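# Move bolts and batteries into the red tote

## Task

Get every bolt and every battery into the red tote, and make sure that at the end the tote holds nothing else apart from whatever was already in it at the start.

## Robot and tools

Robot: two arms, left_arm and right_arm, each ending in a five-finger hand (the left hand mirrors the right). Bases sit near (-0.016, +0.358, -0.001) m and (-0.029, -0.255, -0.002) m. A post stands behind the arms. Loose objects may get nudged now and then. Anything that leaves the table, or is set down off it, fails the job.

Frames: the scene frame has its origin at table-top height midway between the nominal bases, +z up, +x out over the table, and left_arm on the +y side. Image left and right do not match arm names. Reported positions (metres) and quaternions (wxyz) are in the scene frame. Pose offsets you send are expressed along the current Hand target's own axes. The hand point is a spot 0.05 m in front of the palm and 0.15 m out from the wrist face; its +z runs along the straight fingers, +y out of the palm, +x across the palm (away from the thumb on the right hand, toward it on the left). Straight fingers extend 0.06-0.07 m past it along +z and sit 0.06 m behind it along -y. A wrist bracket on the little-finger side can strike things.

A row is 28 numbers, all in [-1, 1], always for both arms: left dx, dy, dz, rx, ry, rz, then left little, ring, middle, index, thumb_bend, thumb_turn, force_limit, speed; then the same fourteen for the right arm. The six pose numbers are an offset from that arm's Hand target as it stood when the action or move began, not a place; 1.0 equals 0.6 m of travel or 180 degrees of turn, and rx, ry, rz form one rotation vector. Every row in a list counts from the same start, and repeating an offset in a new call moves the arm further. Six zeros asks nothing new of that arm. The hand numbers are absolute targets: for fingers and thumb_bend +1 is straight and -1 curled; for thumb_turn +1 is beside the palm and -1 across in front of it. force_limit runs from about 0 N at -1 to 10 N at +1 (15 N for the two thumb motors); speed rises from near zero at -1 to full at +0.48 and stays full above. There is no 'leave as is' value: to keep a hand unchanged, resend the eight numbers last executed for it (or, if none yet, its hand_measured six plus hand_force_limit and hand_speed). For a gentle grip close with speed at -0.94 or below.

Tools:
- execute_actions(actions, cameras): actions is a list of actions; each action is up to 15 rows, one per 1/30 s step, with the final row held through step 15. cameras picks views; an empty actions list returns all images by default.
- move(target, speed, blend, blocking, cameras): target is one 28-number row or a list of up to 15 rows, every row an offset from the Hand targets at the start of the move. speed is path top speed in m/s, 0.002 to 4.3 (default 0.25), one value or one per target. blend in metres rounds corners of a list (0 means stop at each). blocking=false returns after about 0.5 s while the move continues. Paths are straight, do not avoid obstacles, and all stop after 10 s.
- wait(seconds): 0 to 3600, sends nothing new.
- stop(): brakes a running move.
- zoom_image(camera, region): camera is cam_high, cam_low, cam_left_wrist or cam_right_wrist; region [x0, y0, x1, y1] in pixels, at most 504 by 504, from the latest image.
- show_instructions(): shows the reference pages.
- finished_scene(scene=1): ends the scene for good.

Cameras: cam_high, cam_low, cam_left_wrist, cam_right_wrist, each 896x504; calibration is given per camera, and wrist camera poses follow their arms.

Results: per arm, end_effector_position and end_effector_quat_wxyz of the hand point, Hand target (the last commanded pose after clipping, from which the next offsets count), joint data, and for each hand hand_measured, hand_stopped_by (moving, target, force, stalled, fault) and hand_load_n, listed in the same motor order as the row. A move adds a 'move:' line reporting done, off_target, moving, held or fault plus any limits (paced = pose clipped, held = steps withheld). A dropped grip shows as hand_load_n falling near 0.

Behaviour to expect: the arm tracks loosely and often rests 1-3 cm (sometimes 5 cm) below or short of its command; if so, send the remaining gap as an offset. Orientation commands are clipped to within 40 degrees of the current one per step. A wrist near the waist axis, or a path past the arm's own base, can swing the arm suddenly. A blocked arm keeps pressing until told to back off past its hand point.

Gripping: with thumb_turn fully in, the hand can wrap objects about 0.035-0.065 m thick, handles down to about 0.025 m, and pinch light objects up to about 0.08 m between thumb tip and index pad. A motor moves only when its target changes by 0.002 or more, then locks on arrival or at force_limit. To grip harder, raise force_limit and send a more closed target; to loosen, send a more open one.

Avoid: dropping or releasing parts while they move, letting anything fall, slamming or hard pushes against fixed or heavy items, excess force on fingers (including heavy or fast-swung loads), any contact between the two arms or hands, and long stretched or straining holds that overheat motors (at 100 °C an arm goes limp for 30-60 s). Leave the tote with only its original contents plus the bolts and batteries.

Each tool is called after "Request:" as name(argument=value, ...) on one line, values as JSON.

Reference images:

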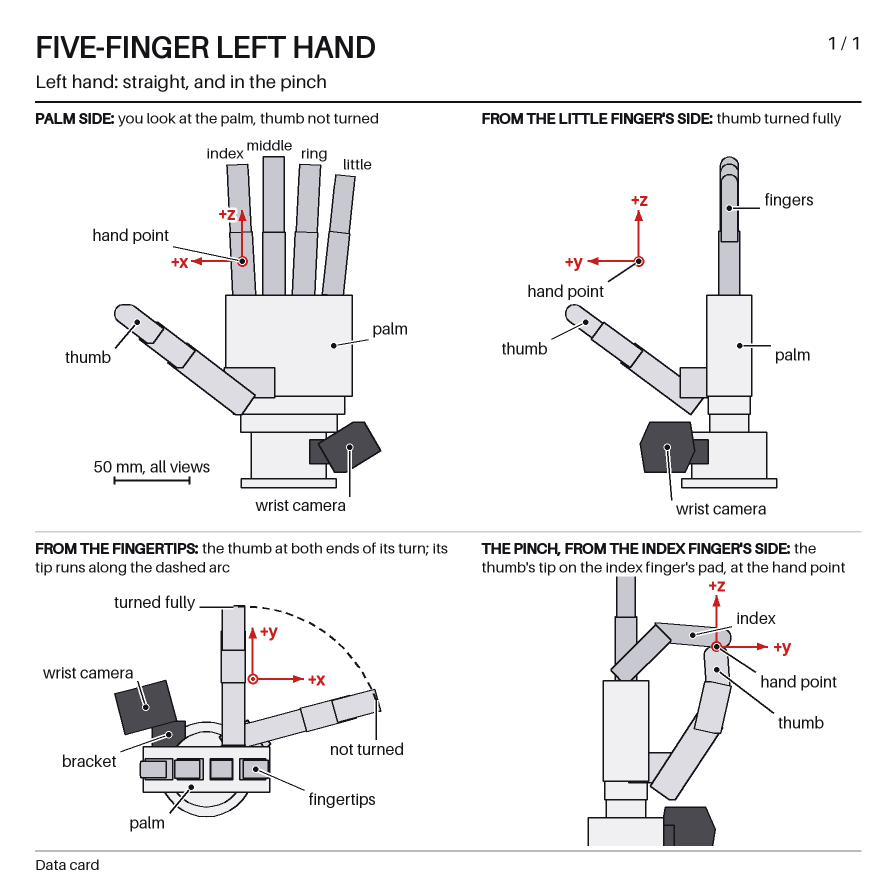

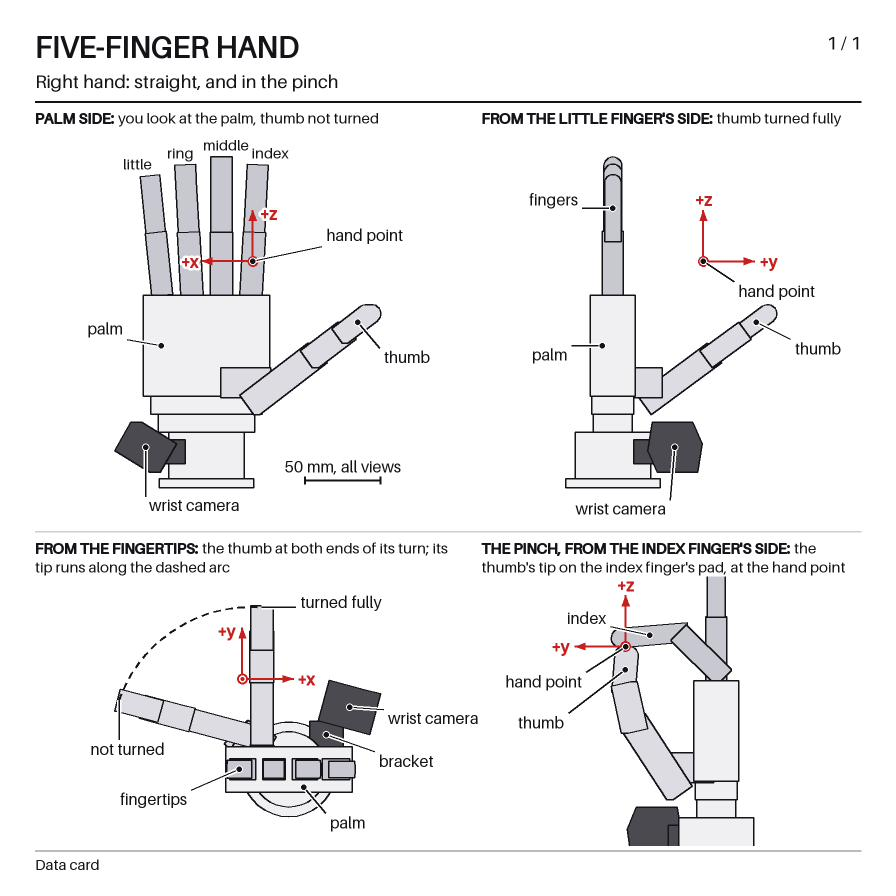

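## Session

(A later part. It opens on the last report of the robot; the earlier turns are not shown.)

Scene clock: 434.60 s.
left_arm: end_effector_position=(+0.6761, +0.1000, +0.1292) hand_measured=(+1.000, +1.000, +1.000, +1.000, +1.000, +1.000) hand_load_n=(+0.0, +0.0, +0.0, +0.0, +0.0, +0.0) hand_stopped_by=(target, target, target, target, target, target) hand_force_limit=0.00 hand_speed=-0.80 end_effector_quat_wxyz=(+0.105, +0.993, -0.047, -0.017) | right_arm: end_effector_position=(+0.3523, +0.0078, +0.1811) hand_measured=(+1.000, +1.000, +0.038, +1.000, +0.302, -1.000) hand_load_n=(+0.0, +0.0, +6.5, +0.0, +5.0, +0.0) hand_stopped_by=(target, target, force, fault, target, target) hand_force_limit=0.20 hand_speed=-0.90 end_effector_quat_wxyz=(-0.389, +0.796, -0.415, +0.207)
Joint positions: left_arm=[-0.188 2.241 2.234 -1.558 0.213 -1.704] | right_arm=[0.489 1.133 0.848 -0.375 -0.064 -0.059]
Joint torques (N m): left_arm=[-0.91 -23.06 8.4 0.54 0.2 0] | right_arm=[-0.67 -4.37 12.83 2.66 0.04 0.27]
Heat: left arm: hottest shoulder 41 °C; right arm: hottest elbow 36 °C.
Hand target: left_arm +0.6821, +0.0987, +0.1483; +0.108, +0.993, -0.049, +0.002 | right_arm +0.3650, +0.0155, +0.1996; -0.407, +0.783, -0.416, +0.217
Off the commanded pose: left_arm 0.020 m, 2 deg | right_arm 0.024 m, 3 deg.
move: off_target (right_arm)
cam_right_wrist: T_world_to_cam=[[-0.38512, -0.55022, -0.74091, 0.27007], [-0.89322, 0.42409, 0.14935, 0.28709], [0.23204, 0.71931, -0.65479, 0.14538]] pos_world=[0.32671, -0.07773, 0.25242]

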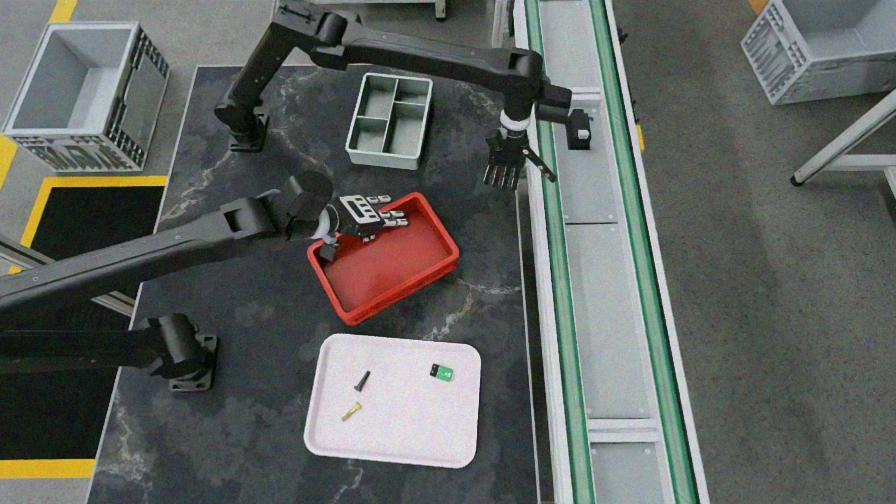

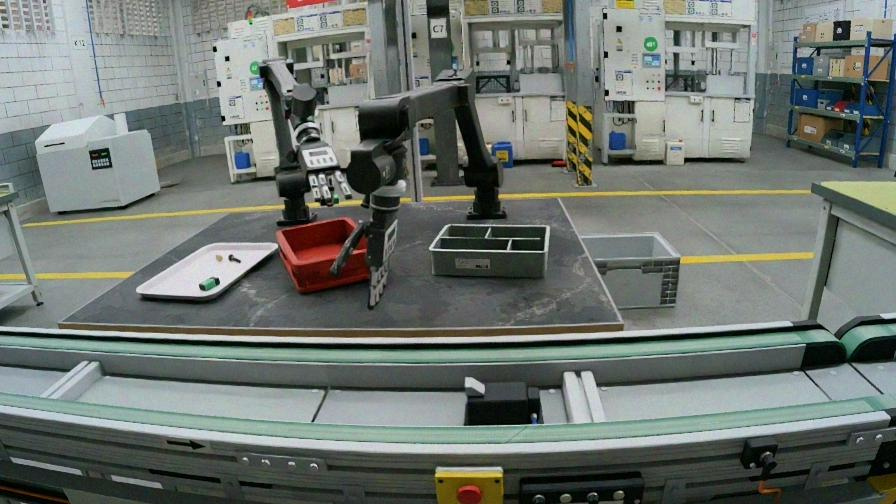

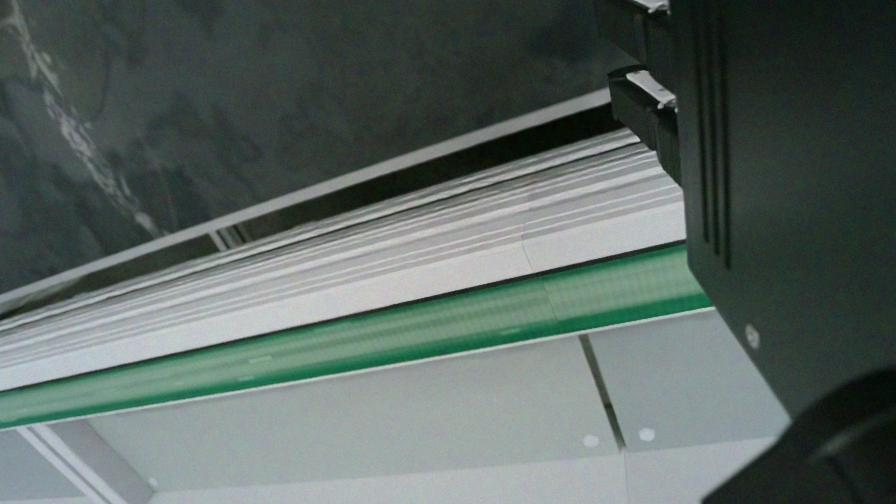

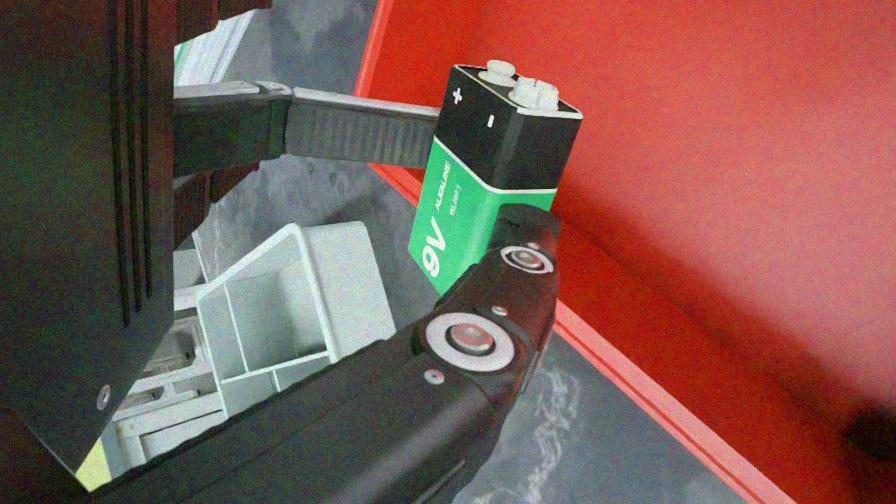

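Request:
move(target=[0,0,0,0,0,0,1,1,1,1,1,1,0,-0.8,-0.0018,0.2023,0.131,0,0,0,1,1,-0.4,0.3,0.3,-1,0.2,-0.9], speed=0.1, cameras=["all"])

Scene clock: 448.83 s.
left_arm: end_effector_position=(+0.6761, +0.1000, +0.1292) hand_measured=(+1.000, +1.000, +1.000, +1.000, +1.000, +1.000) hand_load_n=(+0.0, +0.0, +0.0, +0.0, +0.0, +0.0) hand_stopped_by=(target, target, target, target, target, target) hand_force_limit=0.00 hand_speed=-0.80 end_effector_quat_wxyz=(+0.105, +0.993, -0.047, -0.017) | right_arm: end_effector_position=(+0.3548, +0.0092, +0.0504) hand_measured=(+1.000, +1.000, +0.038, +1.000, +0.302, -1.000) hand_load_n=(+0.0, +0.0, +6.5, +0.0, +5.0, +0.0) hand_stopped_by=(target, target, force, fault, target, target) hand_force_limit=0.20 hand_speed=-0.90 end_effector_quat_wxyz=(-0.397, +0.791, -0.414, +0.212)
Joint positions: left_arm=[-0.188 2.241 2.234 -1.558 0.213 -1.704] | right_arm=[0.489 1.343 0.615 0.089 -0.064 -0.057]
Joint torques (N m): left_arm=[-0.91 -23.06 8.4 0.54 0.21 0] | right_arm=[-0.73 -5.48 8.35 2.91 0.1 0.28]
Heat: left arm: hottest shoulder 41 °C; right arm: hottest elbow 36 °C.
Hand target: left_arm +0.6821, +0.0987, +0.1483; +0.108, +0.993, -0.049, +0.002 | right_arm +0.3600, +0.0133, +0.0551; -0.407, +0.783, -0.416, +0.217
Off the commanded pose: left_arm 0.020 m, 2 deg | right_arm 0.008 m, 2 deg.
move: done
cam_right_wrist: T_world_to_cam=[[-0.37289, -0.54114, -0.75374, 0.17114], [-0.89502, 0.42403, 0.13836, 0.30948], [0.24474, 0.7262, -0.64245, 0.05302]] pos_world=[0.32783, -0.07712, 0.12024]

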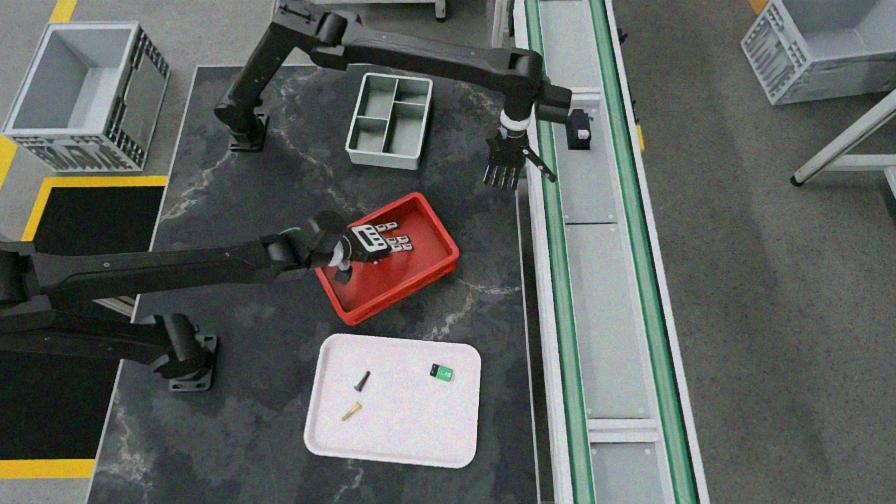

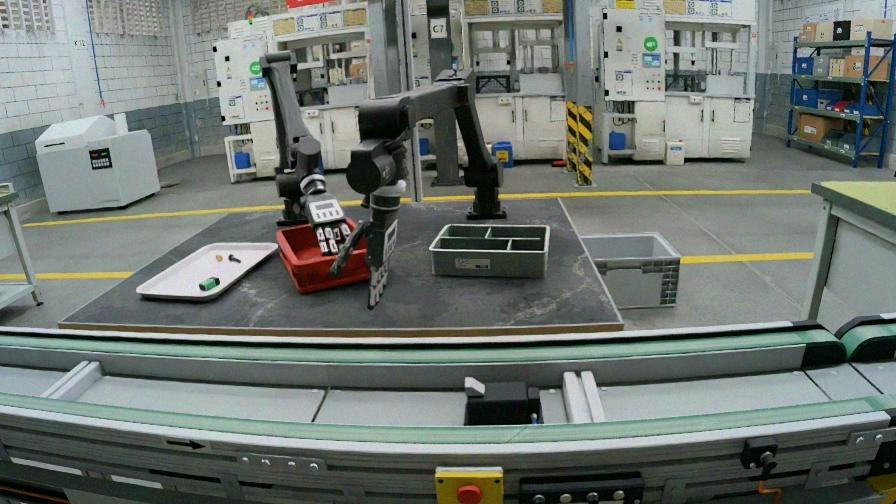

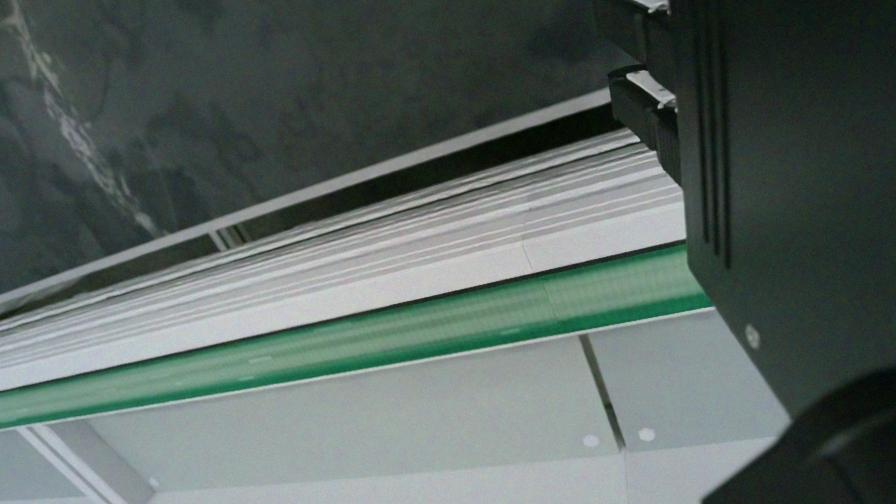

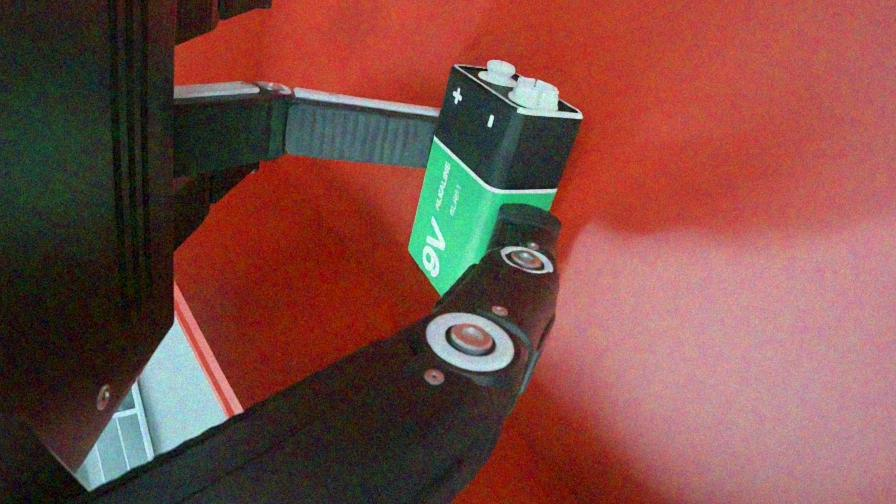

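Request:
zoom_image(camera="cam_high", region=[290, 170, 470, 330])

Request:
zoom_image(camera="cam_low", region=[260, 160, 400, 300])

Scaled by 2.800.

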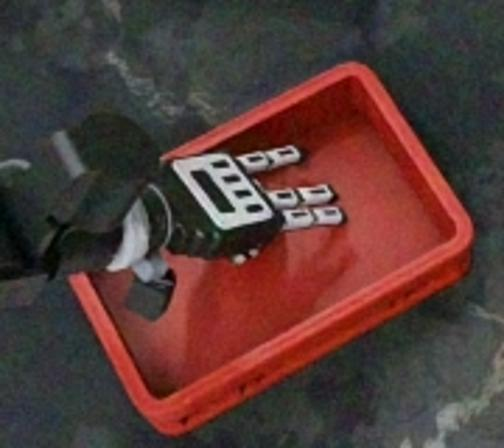

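Scaled by 3.600.

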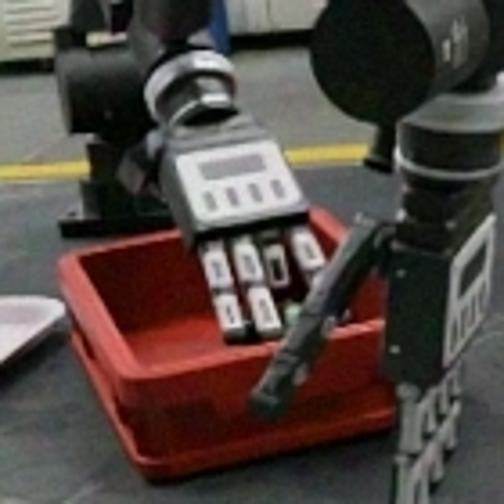

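Request:
move(target=[0,0,0,0,0,0,1,1,1,1,1,1,0,-0.8,0,0.0137,0.0096,0,0,0,1,1,-0.4,0.3,0.3,-1,0.2,-0.9], speed=0.04, cameras=["cam_right_wrist"])

Scene clock: 453.73 s.
left_arm: end_effector_position=(+0.6761, +0.1000, +0.1292) hand_measured=(+1.000, +1.000, +1.000, +1.000, +1.000, +1.000) hand_load_n=(+0.0, +0.0, +0.0, +0.0, +0.0, +0.0) hand_stopped_by=(target, target, target, target, target, target) hand_force_limit=0.00 hand_speed=-0.80 end_effector_quat_wxyz=(+0.105, +0.993, -0.047, -0.017) | right_arm: end_effector_position=(+0.3571, +0.0104, +0.0446) hand_measured=(+1.000, +1.000, +0.038, +1.000, +0.304, -1.000) hand_load_n=(+0.0, +0.0, +6.5, +0.0, +5.0, +0.0) hand_stopped_by=(target, target, force, fault, target, target) hand_force_limit=0.20 hand_speed=-0.90 end_effector_quat_wxyz=(-0.401, +0.789, -0.413, +0.215)
Joint positions: left_arm=[-0.188 2.241 2.234 -1.558 0.213 -1.704] | right_arm=[0.489 1.363 0.607 0.128 -0.063 -0.057]
Joint torques (N m): left_arm=[-0.85 -23.06 8.4 0.54 0.2 0] | right_arm=[-0.85 -5.6 7.73 2.85 0.05 0.26]
Heat: left arm: hottest shoulder 41 °C; right arm: hottest elbow 36 °C.
Hand target: left_arm +0.6821, +0.0987, +0.1483; +0.108, +0.993, -0.049, +0.002 | right_arm +0.3600, +0.0133, +0.0451; -0.407, +0.783, -0.416, +0.217
Off the commanded pose: left_arm 0.020 m, 2 deg | right_arm 0.004 m, 1 deg.
move: done
cam_right_wrist: T_world_to_cam=[[-0.36641, -0.537, -0.75985, 0.16622], [-0.896, 0.4238, 0.13256, 0.3124], [0.25084, 0.7294, -0.63644, 0.04536]] pos_world=[0.32944, -0.07622, 0.11376]

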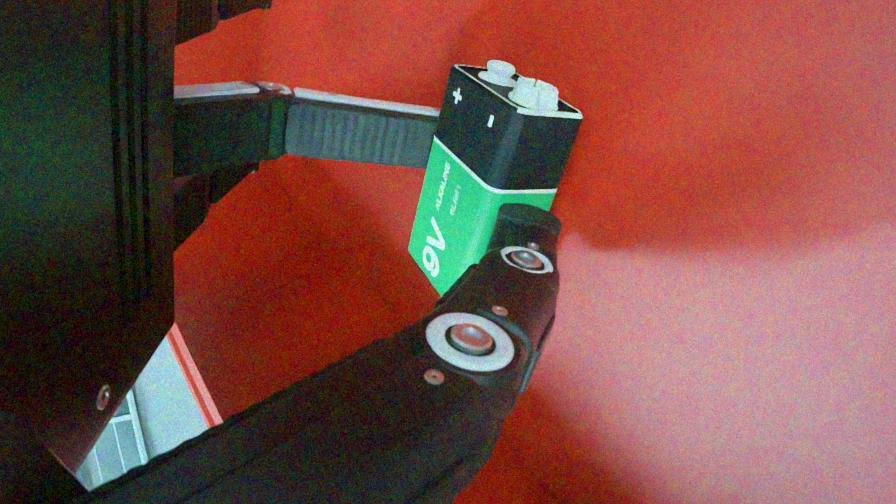

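Request:
move(target=[0,0,0,0,0,0,1,1,1,1,1,1,0,-0.8,0,0.0096,0.0067,0,0,0,1,1,-0.4,0.3,0.3,-1,0.2,-0.9], speed=0.03, cameras=["cam_right_wrist"])

Scene clock: 455.97 s.
left_arm: end_effector_position=(+0.6761, +0.1000, +0.1292) hand_measured=(+1.000, +1.000, +1.000, +1.000, +1.000, +1.000) hand_load_n=(+0.0, +0.0, +0.0, +0.0, +0.0, +0.0) hand_stopped_by=(target, target, target, target, target, target) hand_force_limit=0.00 hand_speed=-0.80 end_effector_quat_wxyz=(+0.105, +0.993, -0.047, -0.017) | right_arm: end_effector_position=(+0.3593, +0.0118, +0.0435) hand_measured=(+1.000, +1.000, +0.038, +1.000, +0.304, -1.000) hand_load_n=(+0.0, +0.0, +5.5, +0.0, +5.5, +0.0) hand_stopped_by=(target, target, force, fault, target, target) hand_force_limit=0.20 hand_speed=-0.90 end_effector_quat_wxyz=(-0.406, +0.786, -0.411, +0.218)
Joint positions: left_arm=[-0.188 2.241 2.234 -1.558 0.213 -1.704] | right_arm=[0.489 1.371 0.602 0.155 -0.063 -0.056]
Joint torques (N m): left_arm=[-0.85 -23.06 8.42 0.54 0.21 0.01] | right_arm=[-0.85 -4.42 7.56 2.8 0.07 0.26]
Heat: left arm: hottest shoulder 41 °C; right arm: hottest elbow 36 °C.
Hand target: left_arm +0.6821, +0.0987, +0.1483; +0.108, +0.993, -0.049, +0.002 | right_arm +0.3600, +0.0133, +0.0381; -0.407, +0.784, -0.416, +0.217
Off the commanded pose: left_arm 0.020 m, 2 deg | right_arm 0.006 m, 1 deg.
move: done
cam_right_wrist: T_world_to_cam=[[-0.35757, -0.53116, -0.76812, 0.16411], [-0.89735, 0.42322, 0.12507, 0.31483], [0.25865, 0.734, -0.62797, 0.03997]] pos_world=[0.33085, -0.07541, 0.11178]

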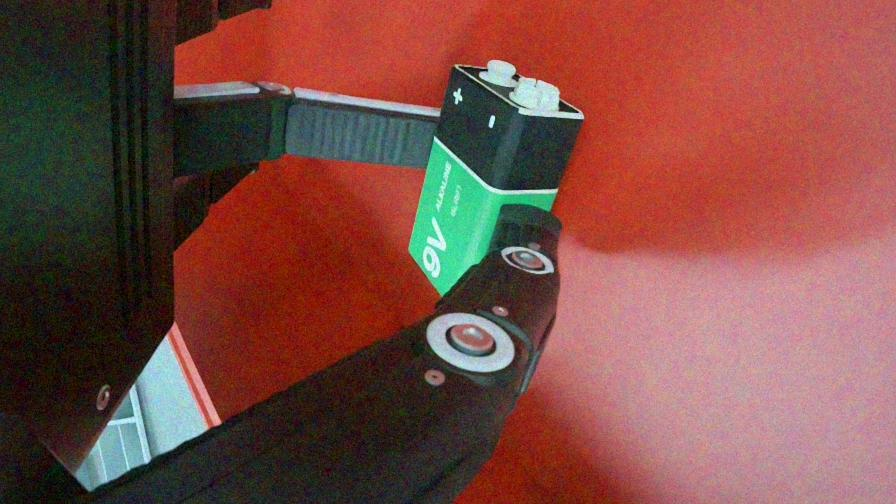

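Request:
move(target=[0,0,0,0,0,0,1,1,1,1,1,1,0,-0.8,0,-0.005,-0.003,0,0,0,1,1,0.3,0.3,0.45,-1,0.2,-0.92], speed=0.03, cameras=["cam_right_wrist"])

Scene clock: 461.33 s.
left_arm: end_effector_position=(+0.6761, +0.1000, +0.1292) hand_measured=(+1.000, +1.000, +1.000, +1.000, +1.000, +1.000) hand_load_n=(+0.0, +0.0, +0.0, +0.0, +0.0, +0.0) hand_stopped_by=(target, target, target, target, target, target) hand_force_limit=0.00 hand_speed=-0.80 end_effector_quat_wxyz=(+0.105, +0.993, -0.047, -0.017) | right_arm: end_effector_position=(+0.3593, +0.0118, +0.0435) hand_measured=(+1.000, +1.000, +0.300, +1.000, +0.450, -1.000) hand_load_n=(+0.0, +0.0, -1.5, +0.0, +0.0, +0.0) hand_stopped_by=(target, target, target, fault, target, target) hand_force_limit=0.20 hand_speed=-0.92 end_effector_quat_wxyz=(-0.406, +0.786, -0.412, +0.218)
Joint positions: left_arm=[-0.188 2.241 2.234 -1.558 0.213 -1.704] | right_arm=[0.489 1.371 0.602 0.155 -0.063 -0.055]
Joint torques (N m): left_arm=[-0.91 -23.06 8.43 0.54 0.21 0] | right_arm=[-0.85 -5.19 7.97 2.29 0.08 0.25]
Heat: left arm: hottest shoulder 41 °C; right arm: hottest elbow 35 °C.
Hand target: left_arm +0.6821, +0.0987, +0.1483; +0.108, +0.993, -0.049, +0.002 | right_arm +0.3602, +0.0134, +0.0416; -0.407, +0.784, -0.416, +0.217
Off the commanded pose: left_arm 0.020 m, 2 deg | right_arm 0.003 m, 1 deg.
move: done
cam_right_wrist: T_world_to_cam=[[-0.35837, -0.5303, -0.76834, 0.16443], [-0.89697, 0.42378, 0.12588, 0.31462], [0.25885, 0.73429, -0.62754, 0.03974]] pos_world=[0.33085, -0.07531, 0.11168]

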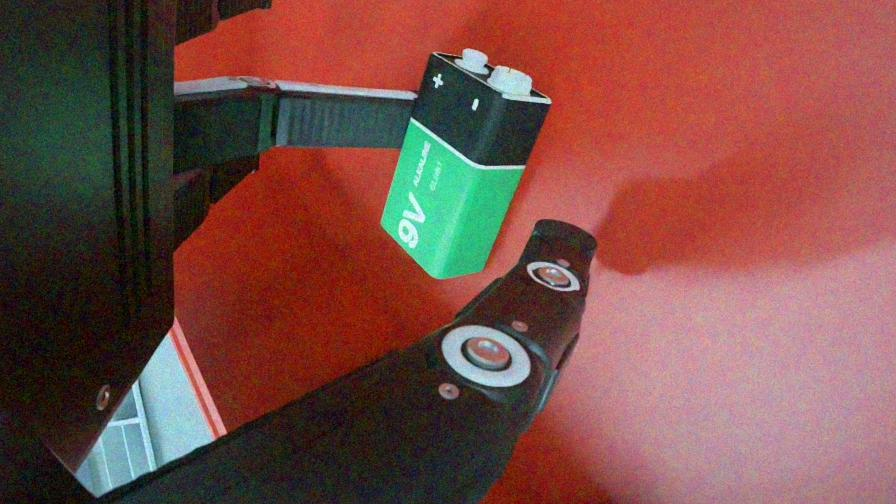

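Request:
move(target=[[0,0,0,0,0,0,1,1,1,1,1,1,0,-0.8,0,-0.052,-0.018,0,0,0,1,1,0.3,0.3,0.45,-1,0.2,-0.92],[0,0,0,0,0,0,1,1,1,1,1,1,0,-0.8,0,-0.1911,-0.1338,0,0,0,1,1,0.3,0.3,0.45,-1,0.2,-0.92]], speed=[0.06,0.15], blend=0.01, cameras=["cam_high","cam_low","cam_right_wrist"])

Scene clock: 467.77 s.
left_arm: end_effector_position=(+0.6761, +0.1000, +0.1292) hand_measured=(+1.000, +1.000, +1.000, +1.000, +1.000, +1.000) hand_load_n=(+0.0, +0.0, +0.0, +0.0, +0.0, +0.0) hand_stopped_by=(target, target, target, target, target, target) hand_force_limit=0.00 hand_speed=-0.80 end_effector_quat_wxyz=(+0.105, +0.993, -0.047, -0.017) | right_arm: end_effector_position=(+0.3468, +0.0044, +0.1519) hand_measured=(+1.000, +1.000, +0.300, +1.000, +0.450, -1.000) hand_load_n=(+0.0, +0.0, +0.0, +0.0, +0.0, +0.0) hand_stopped_by=(target, target, target, fault, target, target) hand_force_limit=0.20 hand_speed=-0.92 end_effector_quat_wxyz=(-0.387, +0.795, -0.418, +0.207)
Joint positions: left_arm=[-0.188 2.241 2.234 -1.558 0.213 -1.704] | right_arm=[0.489 1.144 0.777 -0.296 -0.062 -0.054]
Joint torques (N m): left_arm=[-0.85 -23.12 8.42 0.54 0.2 0] | right_arm=[-0.62 -5.36 14.37 1.47 0.01 0.24]
Heat: left arm: hottest shoulder 41 °C; right arm: hottest elbow 35 °C.
Hand target: left_arm +0.6821, +0.0987, +0.1483; +0.108, +0.993, -0.049, +0.002 | right_arm +0.3602, +0.0136, +0.1815; -0.407, +0.783, -0.416, +0.217
Off the commanded pose: left_arm 0.020 m, 2 deg | right_arm 0.034 m, 3 deg.
move: off_target (right_arm)
cam_right_wrist: T_world_to_cam=[[-0.3909, -0.54845, -0.73919, 0.24621], [-0.89049, 0.42851, 0.15298, 0.28649], [0.23284, 0.71804, -0.6559, 0.12996]] pos_world=[0.3211, -0.08104, 0.22341]

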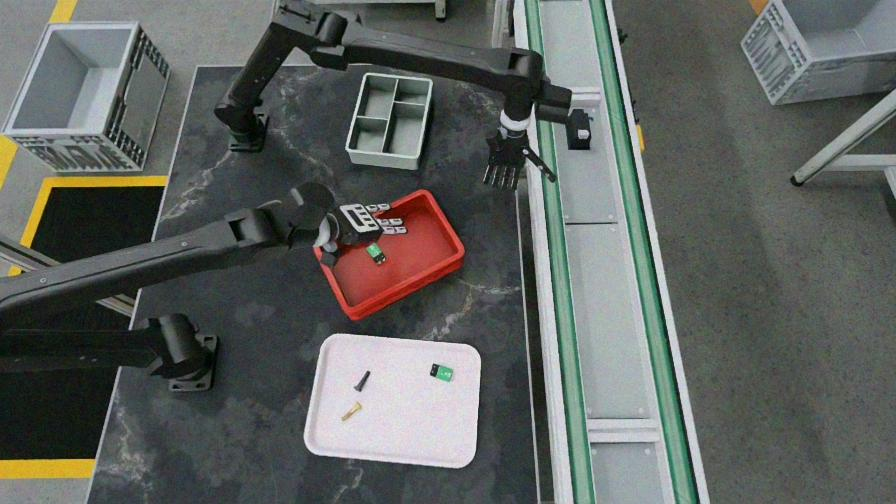

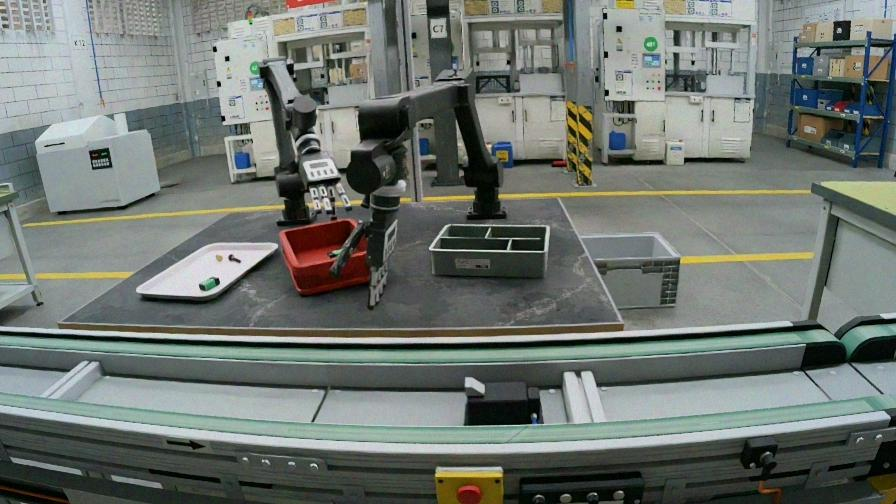

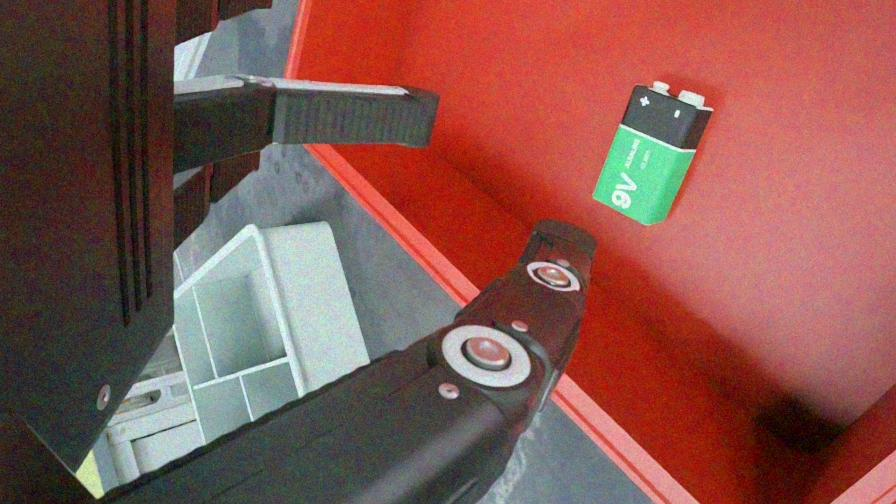

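Request:
move(target=[0,0,0,0,0,0,1,1,1,1,1,1,0,-0.8,0.5577,0.1065,-0.0317,0.0475,-0.22,-0.1292,1,1,0.24,0.3,0.4,-1,0.2,-0.5], speed=0.2, cameras=["cam_high","cam_right_wrist"])

Scene clock: 483.63 s.
left_arm: end_effector_position=(+0.6761, +0.1000, +0.1292) hand_measured=(+1.000, +1.000, +1.000, +1.000, +1.000, +1.000) hand_load_n=(+0.0, +0.0, +0.0, +0.0, +0.0, +0.0) hand_stopped_by=(target, target, target, target, target, target) hand_force_limit=0.00 hand_speed=-0.80 end_effector_quat_wxyz=(+0.105, +0.993, -0.047, -0.017) | right_arm: end_effector_position=(+0.4908, -0.2900, +0.1322) hand_measured=(+1.000, +1.000, +0.240, +1.000, +0.400, -1.000) hand_load_n=(+0.0, +0.0, +0.0, -0.5, +0.0, +0.0) hand_stopped_by=(target, target, target, fault, target, target) hand_force_limit=0.20 hand_speed=-0.50 end_effector_quat_wxyz=(-0.531, +0.842, -0.090, +0.035)
Joint positions: left_arm=[-0.188 2.241 2.234 -1.558 0.213 -1.704] | right_arm=[-0.371 1.939 1.623 -1.595 -1.094 -1.909]
Joint torques (N m): left_arm=[-0.85 -23.12 8.4 0.51 0.21 0] | right_arm=[-0.56 -12.04 12.27 -0.61 -0.64 0]
Heat: left arm: hottest shoulder 41 °C; right arm: hottest elbow 38 °C.
Hand target: left_arm +0.6821, +0.0987, +0.1483; +0.108, +0.993, -0.049, +0.002 | right_arm +0.5040, -0.2932, +0.1405; -0.528, +0.845, -0.075, +0.046
Off the commanded pose: left_arm 0.020 m, 2 deg | right_arm 0.016 m, 2 deg.
move: off_target (right_arm)
cam_right_wrist: T_world_to_cam=[[0.10646, -0.4899, -0.86525, -0.08405], [-0.93503, -0.34532, 0.08047, 0.35089], [-0.33821, 0.80047, -0.49483, 0.57768]] pos_world=[0.53242, -0.38242, 0.18489]

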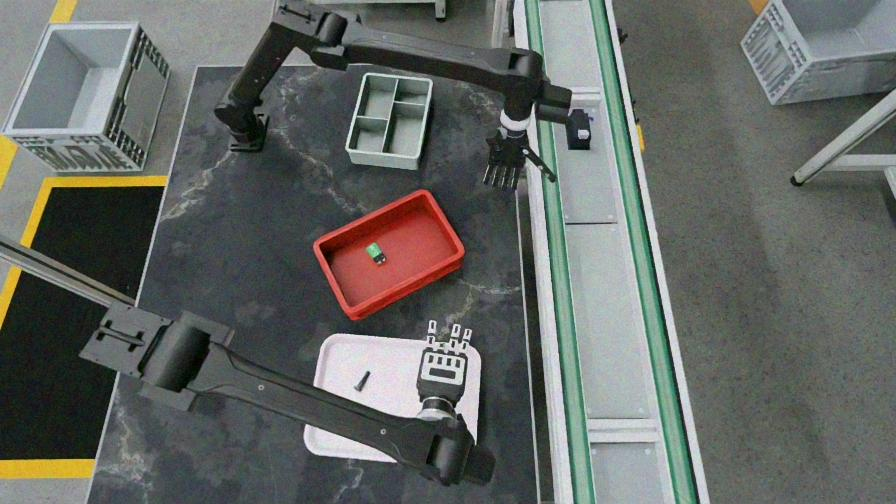

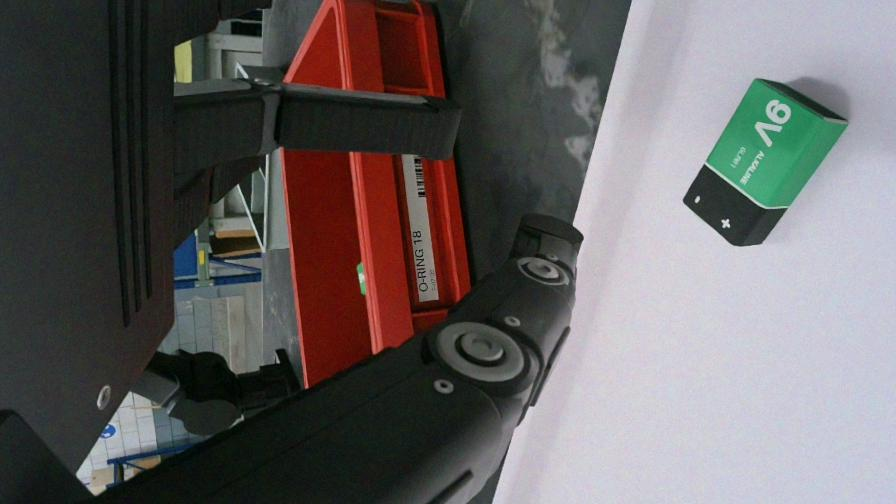

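Request:
execute_actions(actions=[], cameras=["cam_high","cam_right_wrist"])

Scene clock: 501.77 s.
left_arm: end_effector_position=(+0.6761, +0.1000, +0.1292) hand_measured=(+1.000, +1.000, +1.000, +1.000, +1.000, +1.000) hand_load_n=(+0.0, +0.0, +0.0, +0.0, +0.0, +0.0) hand_stopped_by=(target, target, target, target, target, target) hand_force_limit=0.00 hand_speed=-0.80 end_effector_quat_wxyz=(+0.105, +0.993, -0.047, -0.017) | right_arm: end_effector_position=(+0.4908, -0.2901, +0.1321) hand_measured=(+1.000, +1.000, +0.240, +1.000, +0.400, -1.000) hand_load_n=(+0.0, +0.0, +0.0, +0.0, +0.0, +0.0) hand_stopped_by=(target, target, target, fault, target, target) hand_force_limit=0.20 hand_speed=-0.50 end_effector_quat_wxyz=(-0.531, +0.842, -0.089, +0.035)
Joint positions: left_arm=[-0.188 2.241 2.234 -1.558 0.213 -1.704] | right_arm=[-0.371 1.939 1.623 -1.595 -1.094 -1.909]
Joint velocities: within noise
Joint torques (N m): left_arm=[-0.91 -23.06 8.4 0.54 0.2 0] | right_arm=[-0.44 -12.16 12.29 -0.65 -0.65 -0.02]
Motor temperatures (°C): left_arm=[25 41 37 26 26 26] | right_arm=[29 32 38 26 29 26]
Heat: left arm: hottest shoulder 41 °C; right arm: hottest elbow 38 °C.
Hand target: left_arm +0.6821, +0.0987, +0.1483; +0.108, +0.993, -0.049, +0.002 | right_arm +0.5040, -0.2932, +0.1405; -0.528, +0.845, -0.075, +0.047
Off the commanded pose: left_arm 0.020 m, 2 deg | right_arm 0.016 m, 2 deg.
camera_calibration:
cam_right_wrist: T_world_to_cam=[[0.10722, -0.48997, -0.86512, -0.08443], [-0.93498, -0.3456, 0.07987, 0.35095], [-0.33812, 0.8003, -0.49517, 0.57771]] pos_world=[0.53252, -0.38242, 0.18499]
Images, in order (width x height): cam_high 896x504, cam_right_wrist 896x504.

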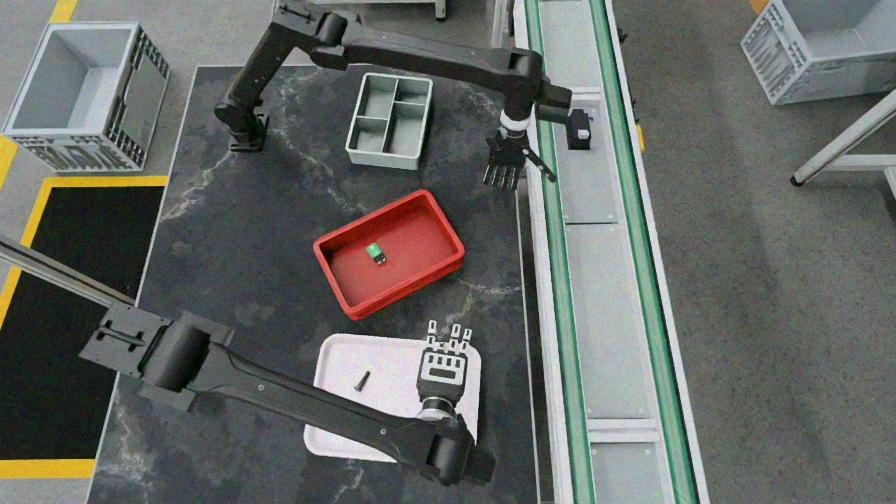

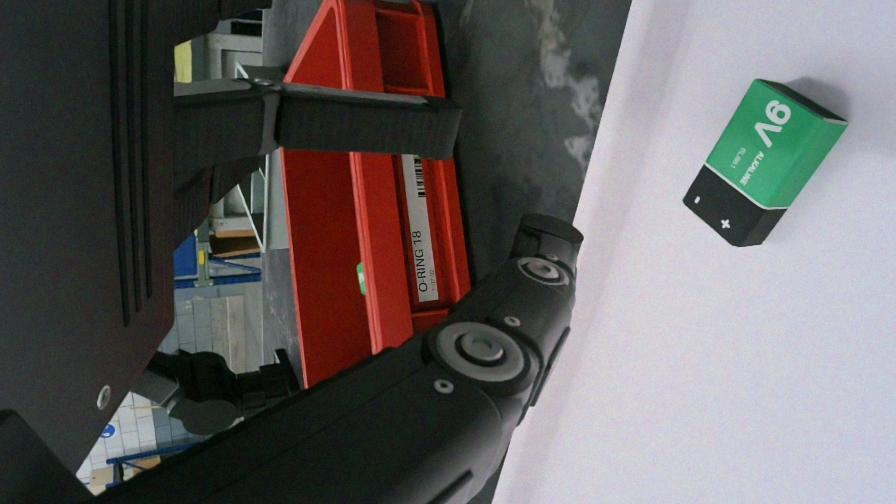

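Request:
zoom_image(camera="cam_right_wrist", region=[660, 60, 880, 260])

Scaled by 2.291.

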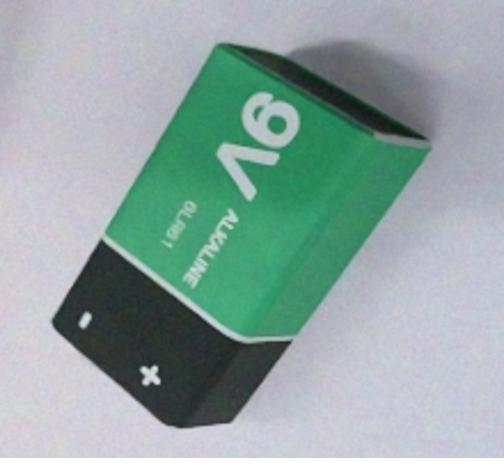

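Request:
move(target=[0,0,0,0,0,0,1,1,1,1,1,1,0,-0.8,0.0067,0.0753,0.0375,0,0,0,1,1,0.24,0.3,0.4,-1,0.2,-0.5], speed=0.08, cameras=["cam_right_wrist"])

Scene clock: 523.90 s.
left_arm: end_effector_position=(+0.6761, +0.1000, +0.1292) hand_measured=(+1.000, +1.000, +1.000, +1.000, +1.000, +1.000) hand_load_n=(+0.0, +0.0, +0.0, +0.0, +0.0, +0.0) hand_stopped_by=(target, target, target, target, target, target) hand_force_limit=0.00 hand_speed=-0.80 end_effector_quat_wxyz=(+0.105, +0.993, -0.047, -0.017) | right_arm: end_effector_position=(+0.5067, -0.2957, +0.0960) hand_measured=(+1.000, +1.000, +0.240, +1.000, +0.400, -1.000) hand_load_n=(+0.0, +0.0, +0.0, +0.0, +0.0, +0.0) hand_stopped_by=(target, target, target, fault, target, target) hand_force_limit=0.20 hand_speed=-0.50 end_effector_quat_wxyz=(-0.529, +0.843, -0.082, +0.046)
Joint positions: left_arm=[-0.188 2.241 2.234 -1.558 0.213 -1.704] | right_arm=[-0.371 1.998 1.623 -1.51 -1.094 -1.91]
Joint torques (N m): left_arm=[-0.91 -23.12 8.4 0.54 0.21 0] | right_arm=[-0.15 -13.16 7.6 0.29 -0.69 -0.01]
Heat: left arm: hottest shoulder 41 °C; right arm: hottest elbow 38 °C.
Hand target: left_arm +0.6821, +0.0987, +0.1483; +0.108, +0.993, -0.049, +0.002 | right_arm +0.5081, -0.2935, +0.0899; -0.528, +0.845, -0.075, +0.047
Off the commanded pose: left_arm 0.020 m, 2 deg | right_arm 0.007 m, 1 deg.
move: done
cam_right_wrist: T_world_to_cam=[[0.12834, -0.49735, -0.85801, -0.13379], [-0.93656, -0.34532, 0.06007, 0.36953], [-0.32616, 0.79587, -0.51011, 0.56378]] pos_world=[0.54714, -0.38763, 0.1506]

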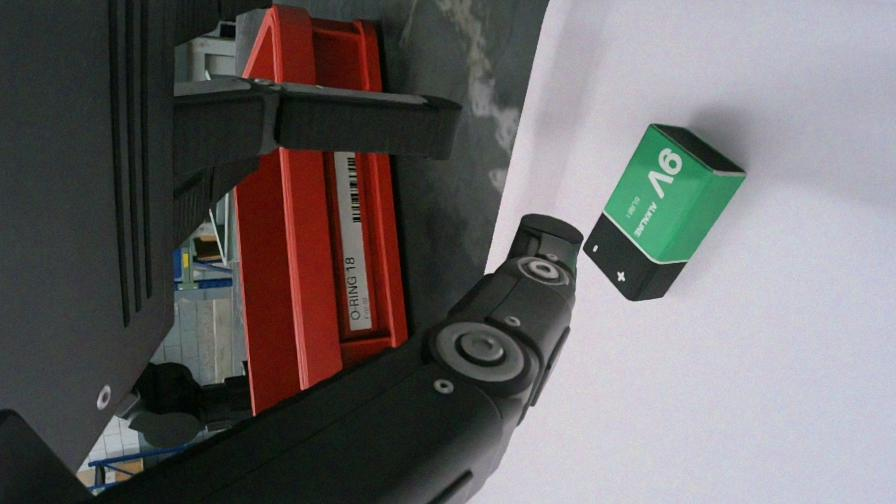

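Request:
zoom_image(camera="cam_right_wrist", region=[560, 100, 780, 320])

Scaled by 2.291.

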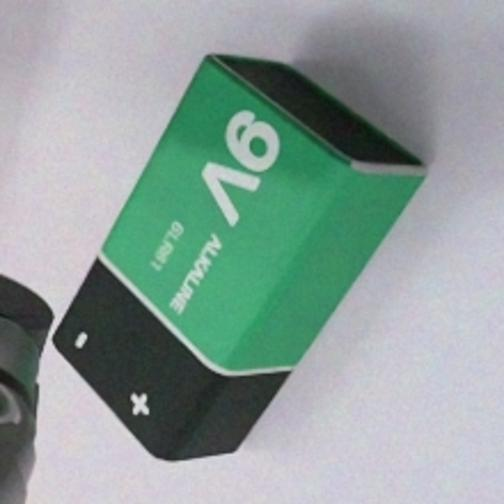

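Request:
move(target=[0,0,0,0,0,0,1,1,1,1,1,1,0,-0.8,-0.0188,0.0427,0.0265,0,0,0,1,1,0.24,0.3,0.4,-1,0.2,-0.5], speed=0.06, cameras=["cam_right_wrist"])

Scene clock: 533.87 s.
left_arm: end_effector_position=(+0.6761, +0.1000, +0.1292) hand_measured=(+1.000, +1.000, +1.000, +1.000, +1.000, +1.000) hand_load_n=(+0.0, +0.0, +0.0, +0.0, +0.0, +0.0) hand_stopped_by=(target, target, target, target, target, target) hand_force_limit=0.00 hand_speed=-0.80 end_effector_quat_wxyz=(+0.105, +0.993, -0.047, -0.017) | right_arm: end_effector_position=(+0.4959, -0.2919, +0.0659) hand_measured=(+1.000, +1.000, +0.240, +1.000, +0.400, -1.000) hand_load_n=(+0.0, +0.0, +0.0, +0.0, +0.0, +0.0) hand_stopped_by=(target, target, target, fault, target, target) hand_force_limit=0.20 hand_speed=-0.50 end_effector_quat_wxyz=(-0.529, +0.844, -0.082, +0.047)
Joint positions: left_arm=[-0.188 2.241 2.234 -1.558 0.213 -1.704] | right_arm=[-0.371 2.001 1.542 -1.423 -1.094 -1.91]
Joint torques (N m): left_arm=[-0.91 -23.06 8.4 0.53 0.21 0] | right_arm=[-0.26 -12.69 7.35 0.32 -0.7 0.05]
Heat: left arm: hottest shoulder 41 °C; right arm: hottest elbow 37 °C.
Hand target: left_arm +0.6821, +0.0987, +0.1483; +0.108, +0.993, -0.049, +0.002 | right_arm +0.4974, -0.2885, +0.0600; -0.528, +0.845, -0.075, +0.046
Off the commanded pose: left_arm 0.020 m, 2 deg | right_arm 0.007 m, 1 deg.
move: done
cam_right_wrist: T_world_to_cam=[[0.13081, -0.4982, -0.85714, -0.15785], [-0.93674, -0.34523, 0.0577, 0.36279], [-0.32466, 0.79537, -0.51185, 0.54105]] pos_world=[0.53614, -0.38373, 0.1207]

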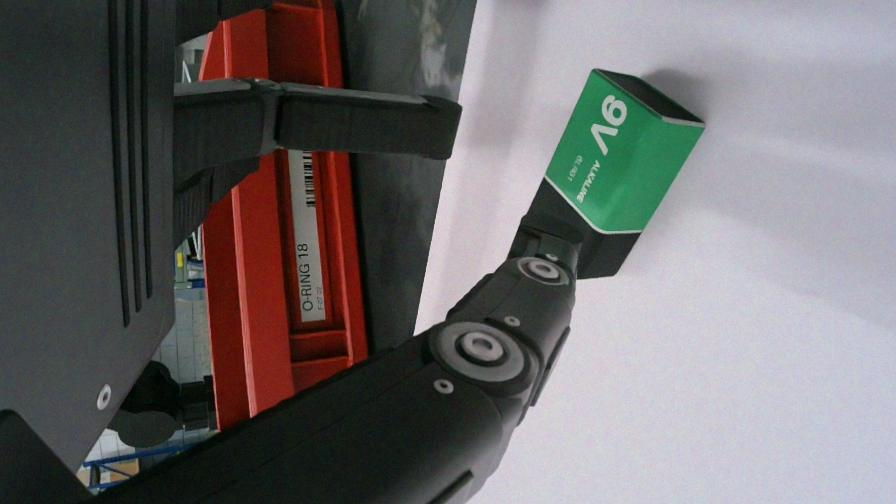

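Request:
move(target=[0,0,0,0,0,0,1,1,1,1,1,1,0,-0.8,0.0005,0.0365,0.0202,0,0,0,1,1,0.24,0.3,0.4,-1,0.2,-0.5], speed=0.04, cameras=["cam_right_wrist"])

Scene clock: 538.87 s.
left_arm: end_effector_position=(+0.6761, +0.1000, +0.1292) hand_measured=(+1.000, +1.000, +1.000, +1.000, +1.000, +1.000) hand_load_n=(+0.0, +0.0, +0.0, +0.0, +0.0, +0.0) hand_stopped_by=(target, target, target, target, target, target) hand_force_limit=0.00 hand_speed=-0.80 end_effector_quat_wxyz=(+0.105, +0.993, -0.047, -0.017) | right_arm: end_effector_position=(+0.4970, -0.2916, +0.0406) hand_measured=(+1.000, +1.000, +0.240, +1.000, +0.400, -1.000) hand_load_n=(+0.0, +0.0, +0.0, +0.0, +0.0, +0.0) hand_stopped_by=(target, target, target, fault, target, target) hand_force_limit=0.20 hand_speed=-0.50 end_effector_quat_wxyz=(-0.528, +0.844, -0.080, +0.048)
Joint positions: left_arm=[-0.188 2.241 2.234 -1.558 0.213 -1.704] | right_arm=[-0.37 2.032 1.52 -1.365 -1.094 -1.91]
Joint torques (N m): left_arm=[-0.85 -23.12 8.4 0.54 0.21 0] | right_arm=[-0.32 -12.63 7.01 0.38 -0.73 0.1]
Heat: left arm: hottest shoulder 41 °C; right arm: hottest elbow 37 °C.
Hand target: left_arm +0.6821, +0.0987, +0.1483; +0.108, +0.993, -0.049, +0.002 | right_arm +0.4980, -0.2873, +0.0349; -0.528, +0.845, -0.075, +0.046
Off the commanded pose: left_arm 0.020 m, 2 deg | right_arm 0.007 m, 1 deg.
move: done
cam_right_wrist: T_world_to_cam=[[0.13512, -0.49935, -0.8558, -0.18208], [-0.93659, -0.34622, 0.05414, 0.36509], [-0.32333, 0.79422, -0.51447, 0.52732]] pos_world=[0.53704, -0.38333, 0.0957]

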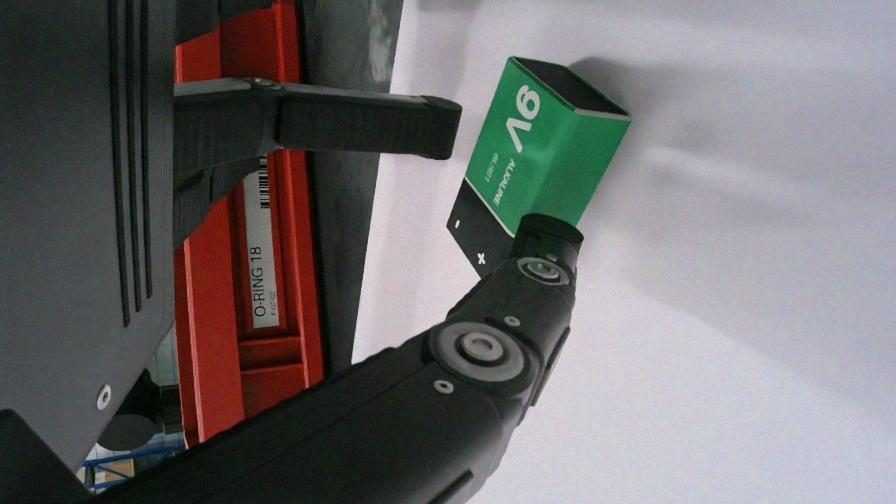

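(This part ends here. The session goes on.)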